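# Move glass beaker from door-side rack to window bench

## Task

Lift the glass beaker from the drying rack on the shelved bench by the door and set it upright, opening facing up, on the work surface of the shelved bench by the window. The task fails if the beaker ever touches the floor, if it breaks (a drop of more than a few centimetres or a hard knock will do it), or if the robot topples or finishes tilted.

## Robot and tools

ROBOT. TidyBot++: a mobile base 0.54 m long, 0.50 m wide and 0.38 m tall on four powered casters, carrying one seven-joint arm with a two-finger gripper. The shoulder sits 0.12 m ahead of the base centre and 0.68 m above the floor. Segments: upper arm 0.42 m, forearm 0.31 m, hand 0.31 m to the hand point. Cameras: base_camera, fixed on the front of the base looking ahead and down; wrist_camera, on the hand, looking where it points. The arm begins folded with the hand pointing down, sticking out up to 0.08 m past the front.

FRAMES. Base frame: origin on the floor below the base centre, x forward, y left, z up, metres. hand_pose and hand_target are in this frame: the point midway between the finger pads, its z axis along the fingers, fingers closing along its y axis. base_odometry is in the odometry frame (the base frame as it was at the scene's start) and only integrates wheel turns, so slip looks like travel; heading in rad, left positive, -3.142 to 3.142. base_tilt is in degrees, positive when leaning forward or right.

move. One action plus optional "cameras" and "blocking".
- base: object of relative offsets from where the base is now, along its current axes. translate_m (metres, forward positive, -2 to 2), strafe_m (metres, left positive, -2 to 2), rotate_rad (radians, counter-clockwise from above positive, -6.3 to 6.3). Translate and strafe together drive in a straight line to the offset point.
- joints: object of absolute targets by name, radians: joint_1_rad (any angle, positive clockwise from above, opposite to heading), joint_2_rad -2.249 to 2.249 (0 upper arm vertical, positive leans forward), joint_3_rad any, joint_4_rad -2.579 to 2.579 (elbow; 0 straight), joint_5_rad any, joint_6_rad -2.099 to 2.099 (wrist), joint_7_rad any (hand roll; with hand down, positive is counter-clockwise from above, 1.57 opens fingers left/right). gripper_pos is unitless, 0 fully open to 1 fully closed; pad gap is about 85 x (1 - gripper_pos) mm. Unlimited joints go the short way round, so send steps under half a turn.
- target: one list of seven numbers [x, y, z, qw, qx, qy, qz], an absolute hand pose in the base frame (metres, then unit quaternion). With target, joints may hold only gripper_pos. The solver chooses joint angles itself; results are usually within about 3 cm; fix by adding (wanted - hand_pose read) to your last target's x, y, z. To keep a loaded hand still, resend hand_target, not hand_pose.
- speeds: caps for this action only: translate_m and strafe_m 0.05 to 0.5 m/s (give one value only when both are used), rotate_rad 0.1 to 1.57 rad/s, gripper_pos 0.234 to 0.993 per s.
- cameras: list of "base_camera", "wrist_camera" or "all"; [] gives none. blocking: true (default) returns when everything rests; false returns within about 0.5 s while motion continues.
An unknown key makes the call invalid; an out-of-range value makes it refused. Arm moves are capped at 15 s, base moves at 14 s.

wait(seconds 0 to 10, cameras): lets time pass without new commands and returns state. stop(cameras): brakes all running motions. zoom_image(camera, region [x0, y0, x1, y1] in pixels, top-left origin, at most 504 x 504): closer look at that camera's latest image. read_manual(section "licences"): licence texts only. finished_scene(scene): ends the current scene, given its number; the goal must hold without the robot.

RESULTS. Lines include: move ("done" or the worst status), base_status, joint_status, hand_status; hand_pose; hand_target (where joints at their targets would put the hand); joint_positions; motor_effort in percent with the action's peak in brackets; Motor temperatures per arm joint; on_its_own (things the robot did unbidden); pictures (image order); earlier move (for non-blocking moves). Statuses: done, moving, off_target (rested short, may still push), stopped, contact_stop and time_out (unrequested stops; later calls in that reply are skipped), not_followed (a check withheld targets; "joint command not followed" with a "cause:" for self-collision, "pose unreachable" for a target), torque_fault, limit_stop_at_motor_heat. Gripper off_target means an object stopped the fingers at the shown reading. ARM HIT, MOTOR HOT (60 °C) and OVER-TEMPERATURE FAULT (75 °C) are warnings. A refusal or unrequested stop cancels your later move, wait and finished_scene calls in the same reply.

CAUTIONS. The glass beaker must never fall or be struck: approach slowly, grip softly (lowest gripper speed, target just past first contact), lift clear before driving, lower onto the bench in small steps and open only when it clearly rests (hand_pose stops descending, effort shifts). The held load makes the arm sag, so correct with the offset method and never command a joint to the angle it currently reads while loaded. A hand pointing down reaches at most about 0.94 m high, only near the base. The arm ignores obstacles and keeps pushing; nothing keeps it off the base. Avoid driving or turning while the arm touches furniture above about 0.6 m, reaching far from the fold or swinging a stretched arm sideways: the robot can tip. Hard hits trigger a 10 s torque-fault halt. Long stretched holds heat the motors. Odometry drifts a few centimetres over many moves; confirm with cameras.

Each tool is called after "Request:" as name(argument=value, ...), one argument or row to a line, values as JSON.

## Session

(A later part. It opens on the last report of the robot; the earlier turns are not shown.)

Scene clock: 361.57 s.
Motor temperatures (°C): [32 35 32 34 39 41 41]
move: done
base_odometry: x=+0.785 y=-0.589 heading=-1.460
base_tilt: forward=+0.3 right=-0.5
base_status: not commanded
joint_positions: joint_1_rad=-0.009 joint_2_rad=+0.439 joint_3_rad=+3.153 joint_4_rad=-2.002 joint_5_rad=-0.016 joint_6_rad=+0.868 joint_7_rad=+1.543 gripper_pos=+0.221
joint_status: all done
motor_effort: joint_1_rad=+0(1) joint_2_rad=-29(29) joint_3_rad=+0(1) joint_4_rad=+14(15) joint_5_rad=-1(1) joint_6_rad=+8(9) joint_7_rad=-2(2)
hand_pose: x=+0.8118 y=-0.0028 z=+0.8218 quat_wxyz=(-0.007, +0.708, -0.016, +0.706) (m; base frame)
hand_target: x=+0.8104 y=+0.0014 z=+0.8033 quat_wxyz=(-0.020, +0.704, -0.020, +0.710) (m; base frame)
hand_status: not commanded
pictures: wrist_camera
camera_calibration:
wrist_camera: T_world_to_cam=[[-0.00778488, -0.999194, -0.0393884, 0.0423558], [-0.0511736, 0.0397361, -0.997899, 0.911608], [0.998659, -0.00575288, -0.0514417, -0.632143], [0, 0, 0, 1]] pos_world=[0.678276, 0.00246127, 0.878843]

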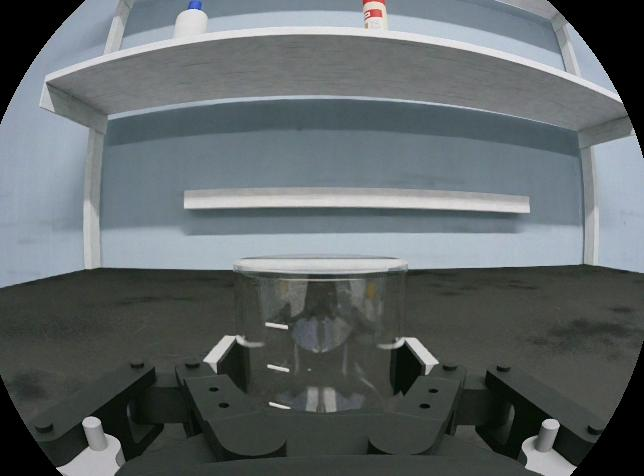

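Request:
move(
  joints={"gripper_pos":0.25},
  speeds={"gripper_pos":0.234},
  cameras=[],
)

Request:
move(
  joints={"joint_1_rad":0.0,"joint_2_rad":0.37,"joint_3_rad":3.1416,"joint_4_rad":-2.03,"joint_5_rad":0.0,"joint_6_rad":0.86,"joint_7_rad":1.515},
  cameras=["wrist_camera"],
)

Scene clock: 366.27 s.
Motor temperatures (°C): [32 35 32 34 39 41 41]
move: done
base_odometry: x=+0.785 y=-0.589 heading=-1.460
base_tilt: forward=+0.2 right=-0.5
base_status: not commanded
joint_positions: joint_1_rad=-0.009 joint_2_rad=+0.439 joint_3_rad=+3.153 joint_4_rad=-2.002 joint_5_rad=-0.016 joint_6_rad=+0.868 joint_7_rad=+1.543 gripper_pos=+0.221
joint_status: all done
motor_effort: joint_1_rad=+0(1) joint_2_rad=-28(29) joint_3_rad=+1(1) joint_4_rad=+15(15) joint_5_rad=-1(2) joint_6_rad=+8(9) joint_7_rad=-2(2)
hand_pose: x=+0.8118 y=-0.0028 z=+0.8218 quat_wxyz=(-0.007, +0.708, -0.016, +0.706) (m; base frame)
hand_target: x=+0.8104 y=+0.0014 z=+0.8033 quat_wxyz=(-0.020, +0.704, -0.020, +0.710) (m; base frame)
hand_status: not commanded
pictures: none
No camera images: "cameras" was empty.

Scene clock: 367.23 s.
Motor temperatures (°C): [32 35 32 34 39 41 41]
move: done
base_odometry: x=+0.785 y=-0.589 heading=-1.460
base_tilt: forward=+0.3 right=-0.5
base_status: not commanded
joint_positions: joint_1_rad=-0.009 joint_2_rad=+0.416 joint_3_rad=+3.153 joint_4_rad=-2.005 joint_5_rad=-0.016 joint_6_rad=+0.868 joint_7_rad=+1.543 gripper_pos=+0.221
joint_status: all done
motor_effort: joint_1_rad=+0(1) joint_2_rad=-30(32) joint_3_rad=+1(2) joint_4_rad=+16(17) joint_5_rad=-1(1) joint_6_rad=+9(10) joint_7_rad=-2(2)
hand_pose: x=+0.8077 y=-0.0029 z=+0.8362 quat_wxyz=(-0.007, +0.700, -0.016, +0.714) (m; base frame)
hand_target: x=+0.7946 y=+0.0014 z=+0.8519 quat_wxyz=(-0.020, +0.696, -0.019, +0.718) (m; base frame)
hand_status: not commanded
pictures: wrist_camera
camera_calibration:
wrist_camera: T_world_to_cam=[[-0.0070024, -0.999185, -0.039742, 0.0425203], [-0.0310763, 0.0399413, -0.998719, 0.910245], [0.999492, -0.00575839, -0.0313307, -0.644797], [0, 0, 0, 1]] pos_world=[0.673055, 0.00241629, 0.890567]

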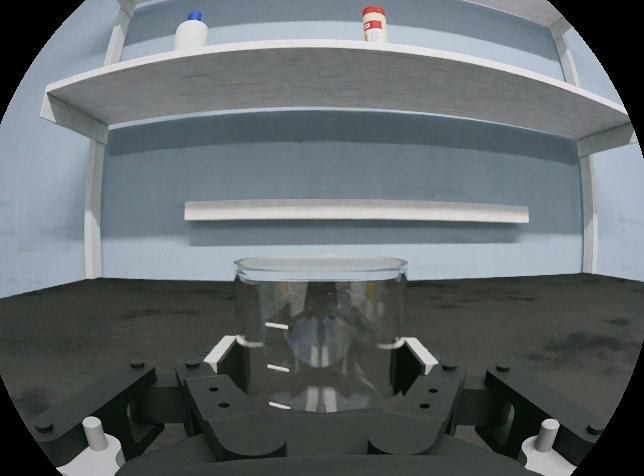

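Request:
move(
  joints={"joint_2_rad":0.27,"joint_6_rad":0.70},
  cameras=["wrist_camera"],
)

Scene clock: 371.97 s.
Motor temperatures (°C): [32 35 32 34 39 41 41]
move: done
base_odometry: x=+0.785 y=-0.589 heading=-1.460
base_tilt: forward=+0.3 right=-0.5
base_status: not commanded
joint_positions: joint_1_rad=-0.009 joint_2_rad=+0.310 joint_3_rad=+3.153 joint_4_rad=-2.005 joint_5_rad=-0.016 joint_6_rad=+0.772 joint_7_rad=+1.543 gripper_pos=+0.221
joint_status: all done
motor_effort: joint_1_rad=+0(1) joint_2_rad=-27(32) joint_3_rad=+1(2) joint_4_rad=+17(17) joint_5_rad=-2(2) joint_6_rad=+10(11) joint_7_rad=-2(2)
hand_pose: x=+0.7898 y=-0.0028 z=+0.8782 quat_wxyz=(-0.008, +0.697, -0.017, +0.717) (m; base frame)
hand_target: x=+0.7768 y=+0.0014 z=+0.8688 quat_wxyz=(-0.019, +0.717, -0.020, +0.696) (m; base frame)
hand_status: not commanded
pictures: wrist_camera
camera_calibration:
wrist_camera: T_world_to_cam=[[-0.00594332, -0.9991, -0.0419875, 0.045238], [-0.0214463, 0.0421059, -0.998883, 0.944205], [0.999752, -0.00503621, -0.0216772, -0.634291], [0, 0, 0, 1]] pos_world=[0.654652, 0.00224629, 0.9313]

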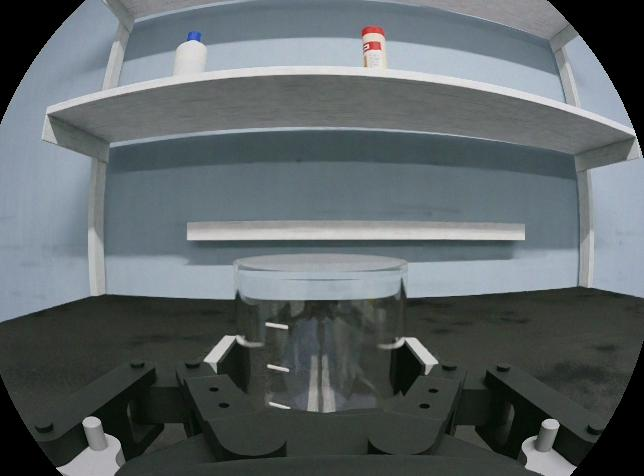

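Request:
move(
  joints={"joint_6_rad":0.72,"joint_7_rad":3.08},
  cameras=[],
)

Request:
move(
  joints={"joint_7_rad":4.66},
  cameras=["wrist_camera"],
)

Scene clock: 379.07 s.
Motor temperatures (°C): [32 35 32 34 39 41 41]
move: done
base_odometry: x=+0.785 y=-0.589 heading=-1.460
base_tilt: forward=+0.2 right=-0.5
base_status: not commanded
joint_positions: joint_1_rad=-0.009 joint_2_rad=+0.310 joint_3_rad=+3.153 joint_4_rad=-2.005 joint_5_rad=-0.016 joint_6_rad=+0.772 joint_7_rad=+3.042 gripper_pos=+0.221
joint_status: all done
motor_effort: joint_1_rad=+0(1) joint_2_rad=-28(28) joint_3_rad=+1(1) joint_4_rad=+17(17) joint_5_rad=-1(2) joint_6_rad=+10(11) joint_7_rad=-2(3)
hand_pose: x=+0.7898 y=-0.0028 z=+0.8782 quat_wxyz=(+0.482, +0.522, +0.462, +0.530) (m; base frame)
hand_target: x=+0.7769 y=+0.0014 z=+0.8750 quat_wxyz=(+0.482, +0.518, +0.487, +0.513) (m; base frame)
hand_status: not commanded
pictures: none
No camera images: "cameras" was empty.

Scene clock: 381.20 s.
Motor temperatures (°C): [32 35 32 34 39 41 41]
move: done
base_odometry: x=+0.785 y=-0.589 heading=-1.460
base_tilt: forward=+0.3 right=-0.5
base_status: not commanded
joint_positions: joint_1_rad=-0.009 joint_2_rad=+0.310 joint_3_rad=+3.153 joint_4_rad=-2.005 joint_5_rad=-0.016 joint_6_rad=+0.772 joint_7_rad=+4.621 gripper_pos=+0.221
joint_status: all done
motor_effort: joint_1_rad=+0(1) joint_2_rad=-28(28) joint_3_rad=+1(1) joint_4_rad=+17(18) joint_5_rad=-1(2) joint_6_rad=+10(11) joint_7_rad=-1(3)
hand_pose: x=+0.7898 y=-0.0028 z=+0.8782 quat_wxyz=(+0.716, +0.039, +0.696, +0.031) (m; base frame)
hand_target: x=+0.7769 y=+0.0014 z=+0.8750 quat_wxyz=(+0.704, +0.019, +0.710, +0.018) (m; base frame)
hand_status: not commanded
pictures: wrist_camera
camera_calibration:
wrist_camera: T_world_to_cam=[[0.0159355, 0.994299, 0.105428, -0.0958358], [-0.0790157, -0.103859, 0.991448, -0.758744], [0.996746, -0.0241297, 0.0769102, -0.718555], [0, 0, 0, 1]] pos_world=[0.657791, -0.000851752, 0.817624]

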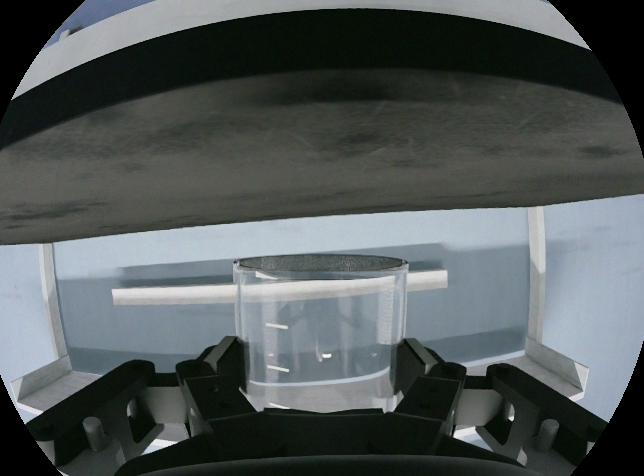

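Request:
move(
  joints={"joint_2_rad":0.39,"joint_6_rad":0.895,"joint_7_rad":4.74},
  cameras=["wrist_camera"],
)

Scene clock: 391.97 s.
Motor temperatures (°C): [32 35 32 34 39 41 41]
move: done
base_odometry: x=+0.785 y=-0.589 heading=-1.460
base_tilt: forward=+0.3 right=-0.5
base_status: not commanded
joint_positions: joint_1_rad=-0.009 joint_2_rad=+0.360 joint_3_rad=+3.153 joint_4_rad=-2.005 joint_5_rad=-0.016 joint_6_rad=+0.818 joint_7_rad=+4.700 gripper_pos=+0.221
joint_status: all done
motor_effort: joint_1_rad=+0(1) joint_2_rad=-29(31) joint_3_rad=+0(1) joint_4_rad=+16(17) joint_5_rad=+0(2) joint_6_rad=+9(12) joint_7_rad=-2(2)
hand_pose: x=+0.7988 y=-0.0029 z=+0.8584 quat_wxyz=(+0.715, +0.012, +0.699, +0.002) (m; base frame)
hand_target: x=+0.7976 y=+0.0014 z=+0.8492 quat_wxyz=(+0.723, -0.010, +0.691, -0.010) (m; base frame)
hand_status: not commanded
pictures: wrist_camera
camera_calibration:
wrist_camera: T_world_to_cam=[[0.0186528, 0.999477, 0.0264226, -0.0282045], [-0.073396, -0.0249871, 0.99699, -0.747407], [0.997128, -0.0205359, 0.0728915, -0.722857], [0, 0, 0, 1]] pos_world=[0.66645, -0.00533033, 0.798592]

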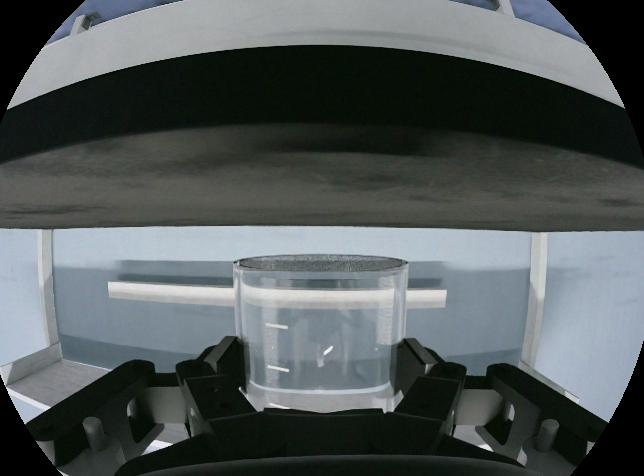

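Request:
move(
  joints={"joint_2_rad":0.445,"joint_6_rad":0.935},
  cameras=["wrist_camera"],
)

Scene clock: 396.80 s.
Motor temperatures (°C): [32 35 32 34 39 41 41]
move: done
base_odometry: x=+0.785 y=-0.589 heading=-1.460
base_tilt: forward=+0.3 right=-0.5
base_status: not commanded
joint_positions: joint_1_rad=-0.009 joint_2_rad=+0.412 joint_3_rad=+3.153 joint_4_rad=-2.006 joint_5_rad=-0.016 joint_6_rad=+0.845 joint_7_rad=+4.701 gripper_pos=+0.221
joint_status: all done
motor_effort: joint_1_rad=-1(1) joint_2_rad=-29(32) joint_3_rad=+1(1) joint_4_rad=+16(17) joint_5_rad=-1(1) joint_6_rad=+10(11) joint_7_rad=-2(2)
hand_pose: x=+0.8070 y=-0.0028 z=+0.8313 quat_wxyz=(+0.706, +0.011, +0.708, +0.001) (m; base frame)
hand_target: x=+0.8056 y=+0.0014 z=+0.8241 quat_wxyz=(+0.718, -0.010, +0.696, -0.010) (m; base frame)
hand_status: not commanded
pictures: wrist_camera
camera_calibration:
wrist_camera: T_world_to_cam=[[0.0194741, 0.999533, 0.0235552, -0.0259374], [-0.0482696, -0.0225923, 0.998579, -0.74131], [0.998644, -0.0205834, 0.0478071, -0.709406], [0, 0, 0, 1]] pos_world=[0.673167, -0.00542459, 0.774782]

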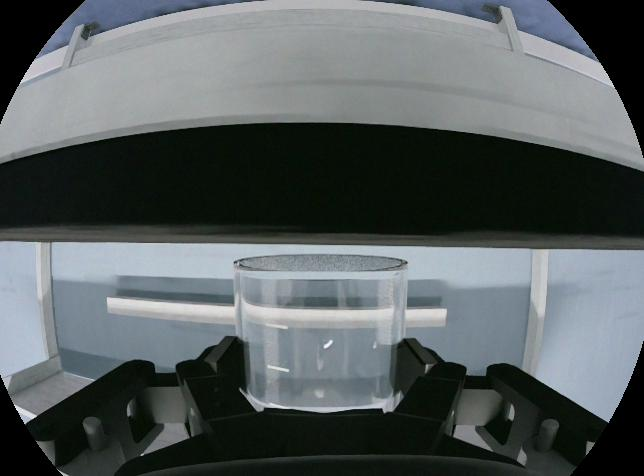

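Request:
move(
  joints={"joint_2_rad":0.46,"joint_6_rad":0.95},
  cameras=[],
)

Request:
move(
  joints={"joint_2_rad":0.468,"joint_6_rad":0.958},
  cameras=["wrist_camera"],
)

Scene clock: 400.33 s.
Motor temperatures (°C): [32 35 32 34 39 41 41]
move: done
base_odometry: x=+0.785 y=-0.589 heading=-1.460
base_tilt: forward=+0.3 right=-0.5
base_status: not commanded
joint_positions: joint_1_rad=-0.009 joint_2_rad=+0.421 joint_3_rad=+3.153 joint_4_rad=-2.006 joint_5_rad=-0.016 joint_6_rad=+0.858 joint_7_rad=+4.701 gripper_pos=+0.221
joint_status: all done
motor_effort: joint_1_rad=+0(1) joint_2_rad=-30(31) joint_3_rad=+1(1) joint_4_rad=+16(16) joint_5_rad=-1(1) joint_6_rad=+10(11) joint_7_rad=-2(2)
hand_pose: x=+0.8084 y=-0.0029 z=+0.8289 quat_wxyz=(+0.708, +0.011, +0.706, +0.001) (m; base frame)
hand_target: x=+0.8076 y=+0.0014 z=+0.8185 quat_wxyz=(+0.718, -0.010, +0.696, -0.010) (m; base frame)
hand_status: not commanded
pictures: none
No camera images: "cameras" was empty.

Scene clock: 400.83 s.
Motor temperatures (°C): [32 35 32 34 39 41 41]
move: done
base_odometry: x=+0.785 y=-0.589 heading=-1.460
base_tilt: forward=+0.3 right=-0.5
base_status: not commanded
joint_positions: joint_1_rad=-0.009 joint_2_rad=+0.427 joint_3_rad=+3.153 joint_4_rad=-2.006 joint_5_rad=-0.016 joint_6_rad=+0.865 joint_7_rad=+4.701 gripper_pos=+0.221
joint_status: all done
motor_effort: joint_1_rad=+0(1) joint_2_rad=-30(31) joint_3_rad=+0(1) joint_4_rad=+16(16) joint_5_rad=-1(1) joint_6_rad=+9(11) joint_7_rad=-2(2)
hand_pose: x=+0.8092 y=-0.0029 z=+0.8269 quat_wxyz=(+0.708, +0.011, +0.706, +0.001) (m; base frame)
hand_target: x=+0.8086 y=+0.0014 z=+0.8154 quat_wxyz=(+0.718, -0.010, +0.696, -0.010) (m; base frame)
hand_status: not commanded
pictures: wrist_camera
camera_calibration:
wrist_camera: T_world_to_cam=[[0.0194802, 0.999543, 0.0231197, -0.0255076], [-0.0528302, -0.0220627, 0.99836, -0.732961], [0.998413, -0.0206697, 0.0523763, -0.715043], [0, 0, 0, 1]] pos_world=[0.675683, -0.00545481, 0.7698]

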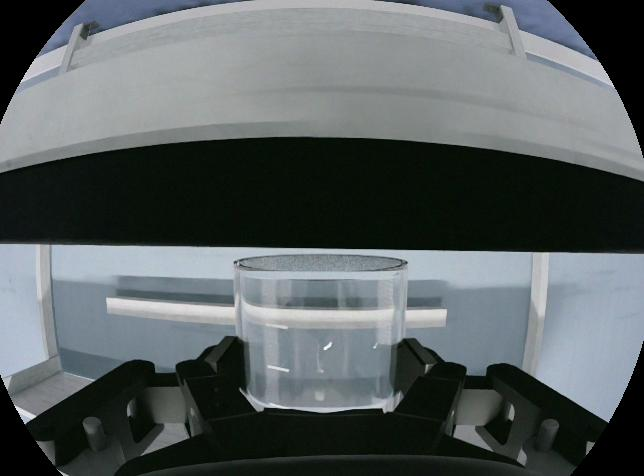

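Request:
move(
  joints={"joint_2_rad":0.474,"joint_6_rad":0.964},
  cameras=[],
)

Request:
move(
  joints={"joint_2_rad":0.480,"joint_6_rad":0.968},
  cameras=["wrist_camera"],
)

Scene clock: 404.00 s.
Motor temperatures (°C): [32 35 32 34 39 41 41]
move: done
base_odometry: x=+0.785 y=-0.589 heading=-1.460
base_tilt: forward=+0.3 right=-0.5
base_status: not commanded
joint_positions: joint_1_rad=-0.009 joint_2_rad=+0.432 joint_3_rad=+3.153 joint_4_rad=-2.006 joint_5_rad=-0.016 joint_6_rad=+0.870 joint_7_rad=+4.701 gripper_pos=+0.221
joint_status: all done
motor_effort: joint_1_rad=+0(0) joint_2_rad=-30(31) joint_3_rad=+0(1) joint_4_rad=+16(16) joint_5_rad=-1(2) joint_6_rad=+10(10) joint_7_rad=-2(2)
hand_pose: x=+0.8099 y=-0.0029 z=+0.8252 quat_wxyz=(+0.708, +0.011, +0.706, +0.001) (m; base frame)
hand_target: x=+0.8093 y=+0.0014 z=+0.8132 quat_wxyz=(+0.718, -0.010, +0.696, -0.010) (m; base frame)
hand_status: not commanded
pictures: none
No camera images: "cameras" was empty.

Scene clock: 404.50 s.
Motor temperatures (°C): [32 35 32 34 39 41 41]
move: done
base_odometry: x=+0.785 y=-0.589 heading=-1.460
base_tilt: forward=+0.3 right=-0.5
base_status: not commanded
joint_positions: joint_1_rad=-0.009 joint_2_rad=+0.436 joint_3_rad=+3.153 joint_4_rad=-2.006 joint_5_rad=-0.016 joint_6_rad=+0.875 joint_7_rad=+4.701 gripper_pos=+0.221
joint_status: all done
motor_effort: joint_1_rad=+0(0) joint_2_rad=-30(31) joint_3_rad=+1(1) joint_4_rad=+16(16) joint_5_rad=-1(2) joint_6_rad=+10(11) joint_7_rad=-2(2)
hand_pose: x=+0.8105 y=-0.0029 z=+0.8235 quat_wxyz=(+0.708, +0.011, +0.706, +0.001) (m; base frame)
hand_target: x=+0.8101 y=+0.0014 z=+0.8103 quat_wxyz=(+0.717, -0.010, +0.697, -0.010) (m; base frame)
hand_status: not commanded
pictures: wrist_camera
camera_calibration:
wrist_camera: T_world_to_cam=[[0.0195213, 0.999548, 0.0228548, -0.0252661], [-0.0533446, -0.0217854, 0.998338, -0.729098], [0.998385, -0.0207081, 0.0528952, -0.716592], [0, 0, 0, 1]] pos_world=[0.677035, -0.00546824, 0.766368]

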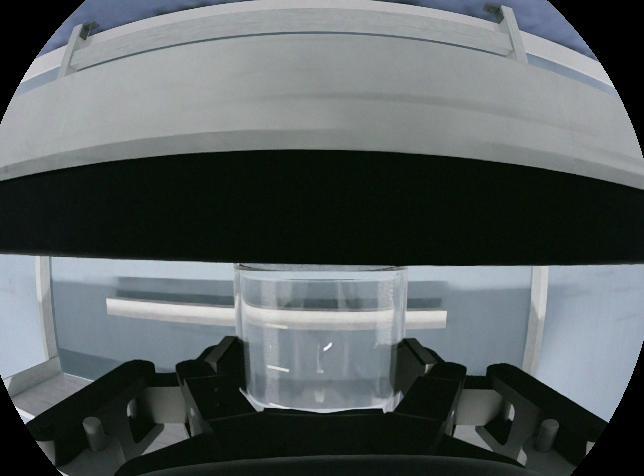

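Request:
move(
  joints={"joint_2_rad":0.486,"joint_6_rad":0.972},
  cameras=[],
)

Request:
move(
  joints={"joint_2_rad":0.491,"joint_6_rad":0.977},
  cameras=["wrist_camera"],
)

Scene clock: 410.10 s.
Motor temperatures (°C): [32 35 32 34 39 41 41]
move: done
base_odometry: x=+0.785 y=-0.589 heading=-1.460
base_tilt: forward=+0.2 right=-0.5
base_status: not commanded
joint_positions: joint_1_rad=-0.009 joint_2_rad=+0.439 joint_3_rad=+3.153 joint_4_rad=-2.006 joint_5_rad=-0.016 joint_6_rad=+0.881 joint_7_rad=+4.701 gripper_pos=+0.221
joint_status: all done
motor_effort: joint_1_rad=+0(1) joint_2_rad=-30(30) joint_3_rad=+1(1) joint_4_rad=+15(16) joint_5_rad=-1(1) joint_6_rad=+10(10) joint_7_rad=-2(2)
hand_pose: x=+0.8110 y=-0.0029 z=+0.8233 quat_wxyz=(+0.709, +0.011, +0.705, +0.001) (m; base frame)
hand_target: x=+0.8108 y=+0.0014 z=+0.8074 quat_wxyz=(+0.716, -0.010, +0.697, -0.010) (m; base frame)
hand_status: not commanded
pictures: none
No camera images: "cameras" was empty.

Scene clock: 410.57 s.
Motor temperatures (°C): [32 35 32 34 39 41 41]
move: done
base_odometry: x=+0.785 y=-0.589 heading=-1.460
base_tilt: forward=+0.3 right=-0.5
base_status: not commanded
joint_positions: joint_1_rad=-0.009 joint_2_rad=+0.443 joint_3_rad=+3.153 joint_4_rad=-2.006 joint_5_rad=-0.016 joint_6_rad=+0.888 joint_7_rad=+4.701 gripper_pos=+0.221
joint_status: all done
motor_effort: joint_1_rad=+0(1) joint_2_rad=-29(30) joint_3_rad=+1(1) joint_4_rad=+15(15) joint_5_rad=+0(1) joint_6_rad=+10(10) joint_7_rad=-2(2)
hand_pose: x=+0.8115 y=-0.0029 z=+0.8232 quat_wxyz=(+0.711, +0.011, +0.703, +0.001) (m; base frame)
hand_target: x=+0.8114 y=+0.0014 z=+0.8055 quat_wxyz=(+0.716, -0.010, +0.697, -0.010) (m; base frame)
hand_status: not commanded
pictures: wrist_camera
camera_calibration:
wrist_camera: T_world_to_cam=[[0.0194317, 0.999552, 0.0227474, -0.0251015], [-0.0603889, -0.0215368, 0.997943, -0.722676], [0.997986, -0.0207654, 0.0599434, -0.722962], [0, 0, 0, 1]] pos_world=[0.678352, -0.00548652, 0.765097]

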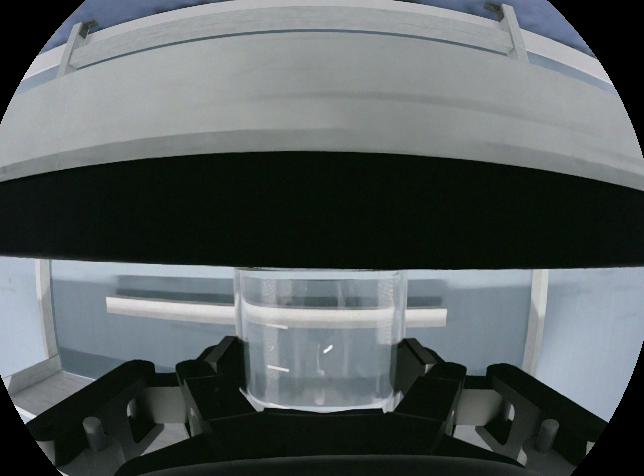

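Request:
move(
  joints={"joint_2_rad":0.498},
  cameras=[],
)

Request:
move(
  joints={"joint_2_rad":0.503},
  cameras=["wrist_camera"],
)

Scene clock: 415.90 s.
Motor temperatures (°C): [32 35 32 34 39 41 41]
move: done
base_odometry: x=+0.785 y=-0.589 heading=-1.460
base_tilt: forward=+0.3 right=-0.5
base_status: not commanded
joint_positions: joint_1_rad=-0.009 joint_2_rad=+0.445 joint_3_rad=+3.153 joint_4_rad=-2.006 joint_5_rad=-0.016 joint_6_rad=+0.893 joint_7_rad=+4.701 gripper_pos=+0.221
joint_status: all done
motor_effort: joint_1_rad=+0(1) joint_2_rad=-29(29) joint_3_rad=+1(1) joint_4_rad=+14(15) joint_5_rad=+0(1) joint_6_rad=+9(9) joint_7_rad=-2(2)
hand_pose: x=+0.8118 y=-0.0029 z=+0.8230 quat_wxyz=(+0.712, +0.010, +0.703, +0.001) (m; base frame)
hand_target: x=+0.8122 y=+0.0014 z=+0.8006 quat_wxyz=(+0.714, -0.010, +0.700, -0.010) (m; base frame)
hand_status: not commanded
pictures: none
No camera images: "cameras" was empty.

Scene clock: 416.37 s.
Motor temperatures (°C): [32 35 32 34 39 41 41]
move: done
base_odometry: x=+0.785 y=-0.589 heading=-1.460
base_tilt: forward=+0.3 right=-0.5
base_status: not commanded
joint_positions: joint_1_rad=-0.009 joint_2_rad=+0.447 joint_3_rad=+3.153 joint_4_rad=-2.006 joint_5_rad=-0.016 joint_6_rad=+0.897 joint_7_rad=+4.701 gripper_pos=+0.221
joint_status: all done
motor_effort: joint_1_rad=+0(1) joint_2_rad=-28(30) joint_3_rad=+1(1) joint_4_rad=+14(15) joint_5_rad=-1(1) joint_6_rad=+8(8) joint_7_rad=-1(2)
hand_pose: x=+0.8121 y=-0.0029 z=+0.8228 quat_wxyz=(+0.712, +0.010, +0.702, +0.001) (m; base frame)
hand_target: x=+0.8128 y=+0.0014 z=+0.7971 quat_wxyz=(+0.712, -0.010, +0.702, -0.010) (m; base frame)
hand_status: not commanded
pictures: wrist_camera
camera_calibration:
wrist_camera: T_world_to_cam=[[0.0193798, 0.999557, 0.0226099, -0.0249411], [-0.0646812, -0.0213133, 0.997678, -0.718549], [0.997718, -0.0207972, 0.0642395, -0.72686], [0, 0, 0, 1]] pos_world=[0.679208, -0.00550134, 0.764138]

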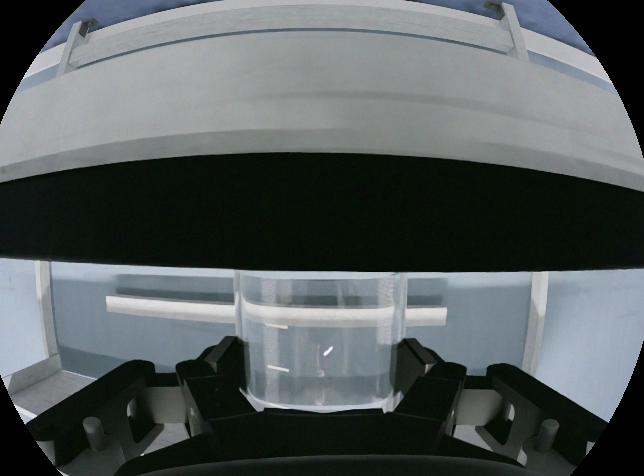

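Request:
move(
  joints={"joint_2_rad":0.488,"joint_6_rad":0.955},
  cameras=[],
)

Request:
move(
  joints={"gripper_pos":0.215},
  speeds={"gripper_pos":0.234},
  cameras=[],
)

Request:
move(
  joints={"gripper_pos":0.15},
  speeds={"gripper_pos":0.234},
  cameras=["wrist_camera"],
)

Scene clock: 423.23 s.
Motor temperatures (°C): [32 35 32 34 39 41 41]
move: done
base_odometry: x=+0.785 y=-0.589 heading=-1.460
base_tilt: forward=+0.3 right=-0.5
base_status: not commanded
joint_positions: joint_1_rad=-0.009 joint_2_rad=+0.447 joint_3_rad=+3.153 joint_4_rad=-2.006 joint_5_rad=-0.016 joint_6_rad=+0.897 joint_7_rad=+4.701 gripper_pos=+0.221
joint_status: all done
motor_effort: joint_1_rad=+0(1) joint_2_rad=-28(29) joint_3_rad=+1(1) joint_4_rad=+14(14) joint_5_rad=+0(2) joint_6_rad=+8(9) joint_7_rad=-1(2)
hand_pose: x=+0.8121 y=-0.0029 z=+0.8228 quat_wxyz=(+0.712, +0.010, +0.702, +0.001) (m; base frame)
hand_target: x=+0.8111 y=+0.0014 z=+0.8007 quat_wxyz=(+0.710, -0.010, +0.704, -0.010) (m; base frame)
hand_status: not commanded
pictures: none
No camera images: "cameras" was empty.

Scene clock: 423.70 s.
Motor temperatures (°C): [32 35 32 34 39 41 41]
move: done
base_odometry: x=+0.785 y=-0.589 heading=-1.460
base_tilt: forward=+0.3 right=-0.5
base_status: not commanded
joint_positions: joint_1_rad=-0.009 joint_2_rad=+0.447 joint_3_rad=+3.153 joint_4_rad=-2.006 joint_5_rad=-0.016 joint_6_rad=+0.897 joint_7_rad=+4.701 gripper_pos=+0.212
joint_status: all done
motor_effort: joint_1_rad=+0(1) joint_2_rad=-29(29) joint_3_rad=+0(1) joint_4_rad=+14(14) joint_5_rad=-1(2) joint_6_rad=+8(9) joint_7_rad=-2(2)
hand_pose: x=+0.8121 y=-0.0029 z=+0.8228 quat_wxyz=(+0.712, +0.010, +0.702, +0.001) (m; base frame)
hand_target: x=+0.8111 y=+0.0014 z=+0.8007 quat_wxyz=(+0.710, -0.010, +0.704, -0.010) (m; base frame)
hand_status: not commanded
pictures: none
No camera images: "cameras" was empty.

Scene clock: 424.30 s.
Motor temperatures (°C): [32 35 32 34 39 41 41]
move: done
base_odometry: x=+0.785 y=-0.589 heading=-1.460
base_tilt: forward=+0.3 right=-0.5
base_status: not commanded
joint_positions: joint_1_rad=-0.009 joint_2_rad=+0.448 joint_3_rad=+3.153 joint_4_rad=-2.006 joint_5_rad=-0.016 joint_6_rad=+0.897 joint_7_rad=+4.701 gripper_pos=+0.152
joint_status: all done
motor_effort: joint_1_rad=-1(1) joint_2_rad=-30(30) joint_3_rad=+0(1) joint_4_rad=+15(15) joint_5_rad=-1(2) joint_6_rad=+8(10) joint_7_rad=-2(2)
hand_pose: x=+0.8121 y=-0.0029 z=+0.8227 quat_wxyz=(+0.712, +0.010, +0.702, +0.001) (m; base frame)
hand_target: x=+0.8111 y=+0.0014 z=+0.8007 quat_wxyz=(+0.710, -0.010, +0.704, -0.010) (m; base frame)
hand_status: not commanded
pictures: wrist_camera
camera_calibration:
wrist_camera: T_world_to_cam=[[0.0193814, 0.999557, 0.0226069, -0.0249389], [-0.0646247, -0.0213115, 0.997682, -0.718535], [0.997721, -0.0207974, 0.064183, -0.726829], [0, 0, 0, 1]] pos_world=[0.679221, -0.00550135, 0.764083]

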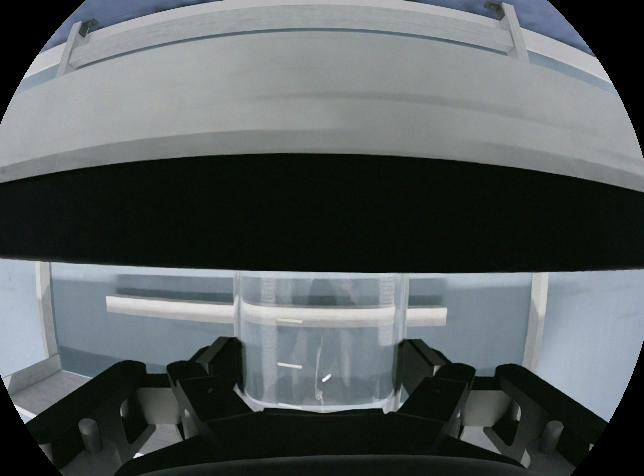

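Standing. Open fully and back off.

Request:
move(
  joints={"gripper_pos":0.0},
  speeds={"gripper_pos":0.234},
  cameras=[],
)

Request:
move(
  base={"translate_m":-0.35},
  speeds={"translate_m":0.15},
  cameras=["wrist_camera"],
)

Scene clock: 428.83 s.
Motor temperatures (°C): [32 35 32 34 39 41 41]
move: done
base_odometry: x=+0.785 y=-0.589 heading=-1.460
base_tilt: forward=+0.3 right=-0.5
base_status: not commanded
joint_positions: joint_1_rad=-0.009 joint_2_rad=+0.448 joint_3_rad=+3.153 joint_4_rad=-2.006 joint_5_rad=-0.016 joint_6_rad=+0.897 joint_7_rad=+4.701 gripper_pos=+0.000
joint_status: all done
motor_effort: joint_1_rad=-1(1) joint_2_rad=-29(30) joint_3_rad=+1(1) joint_4_rad=+14(15) joint_5_rad=-1(2) joint_6_rad=+9(9) joint_7_rad=-2(2)
hand_pose: x=+0.8121 y=-0.0029 z=+0.8227 quat_wxyz=(+0.712, +0.010, +0.702, +0.001) (m; base frame)
hand_target: x=+0.8111 y=+0.0014 z=+0.8007 quat_wxyz=(+0.710, -0.010, +0.704, -0.010) (m; base frame)
hand_status: not commanded
pictures: none
No camera images: "cameras" was empty.

Scene clock: 431.83 s.
Motor temperatures (°C): [32 35 32 34 39 41 41]
move: done
base_odometry: x=+0.746 y=-0.241 heading=-1.460
base_tilt: forward=+0.3 right=-0.5
base_status: done
joint_positions: joint_1_rad=-0.008 joint_2_rad=+0.449 joint_3_rad=+3.153 joint_4_rad=-2.006 joint_5_rad=-0.016 joint_6_rad=+0.897 joint_7_rad=+4.701 gripper_pos=+0.000
joint_status: not commanded
motor_effort: joint_1_rad=+0(1) joint_2_rad=-29(32) joint_3_rad=+1(1) joint_4_rad=+15(16) joint_5_rad=-1(2) joint_6_rad=+9(10) joint_7_rad=-2(2)
hand_pose: x=+0.8123 y=-0.0028 z=+0.8217 quat_wxyz=(+0.712, +0.010, +0.702, +0.001) (m; base frame)
hand_target: x=+0.8111 y=+0.0014 z=+0.8007 quat_wxyz=(+0.710, -0.010, +0.704, -0.010) (m; base frame)
hand_status: not commanded
pictures: wrist_camera
camera_calibration:
wrist_camera: T_world_to_cam=[[0.0193314, 0.999557, 0.0226438, -0.02495], [-0.0630962, -0.0213832, 0.997778, -0.718791], [0.99782, -0.0207172, 0.0626548, -0.725785], [0, 0, 0, 1]] pos_world=[0.679332, -0.00546733, 0.763233]

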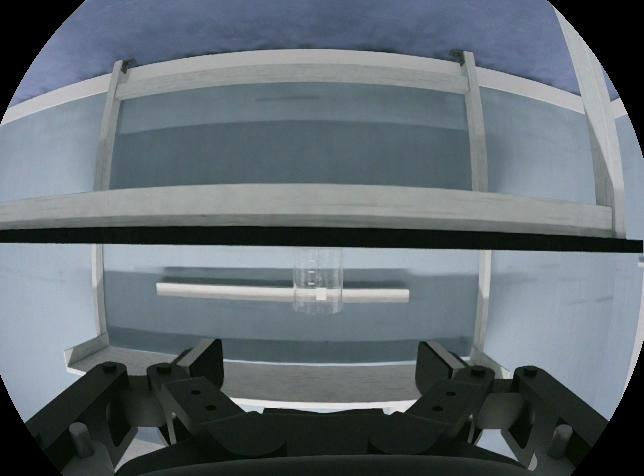

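Beaker stands upright on the bench, mouth up.

Request:
finished_scene(
  scene=2,
)

The scene is finished: the task was done.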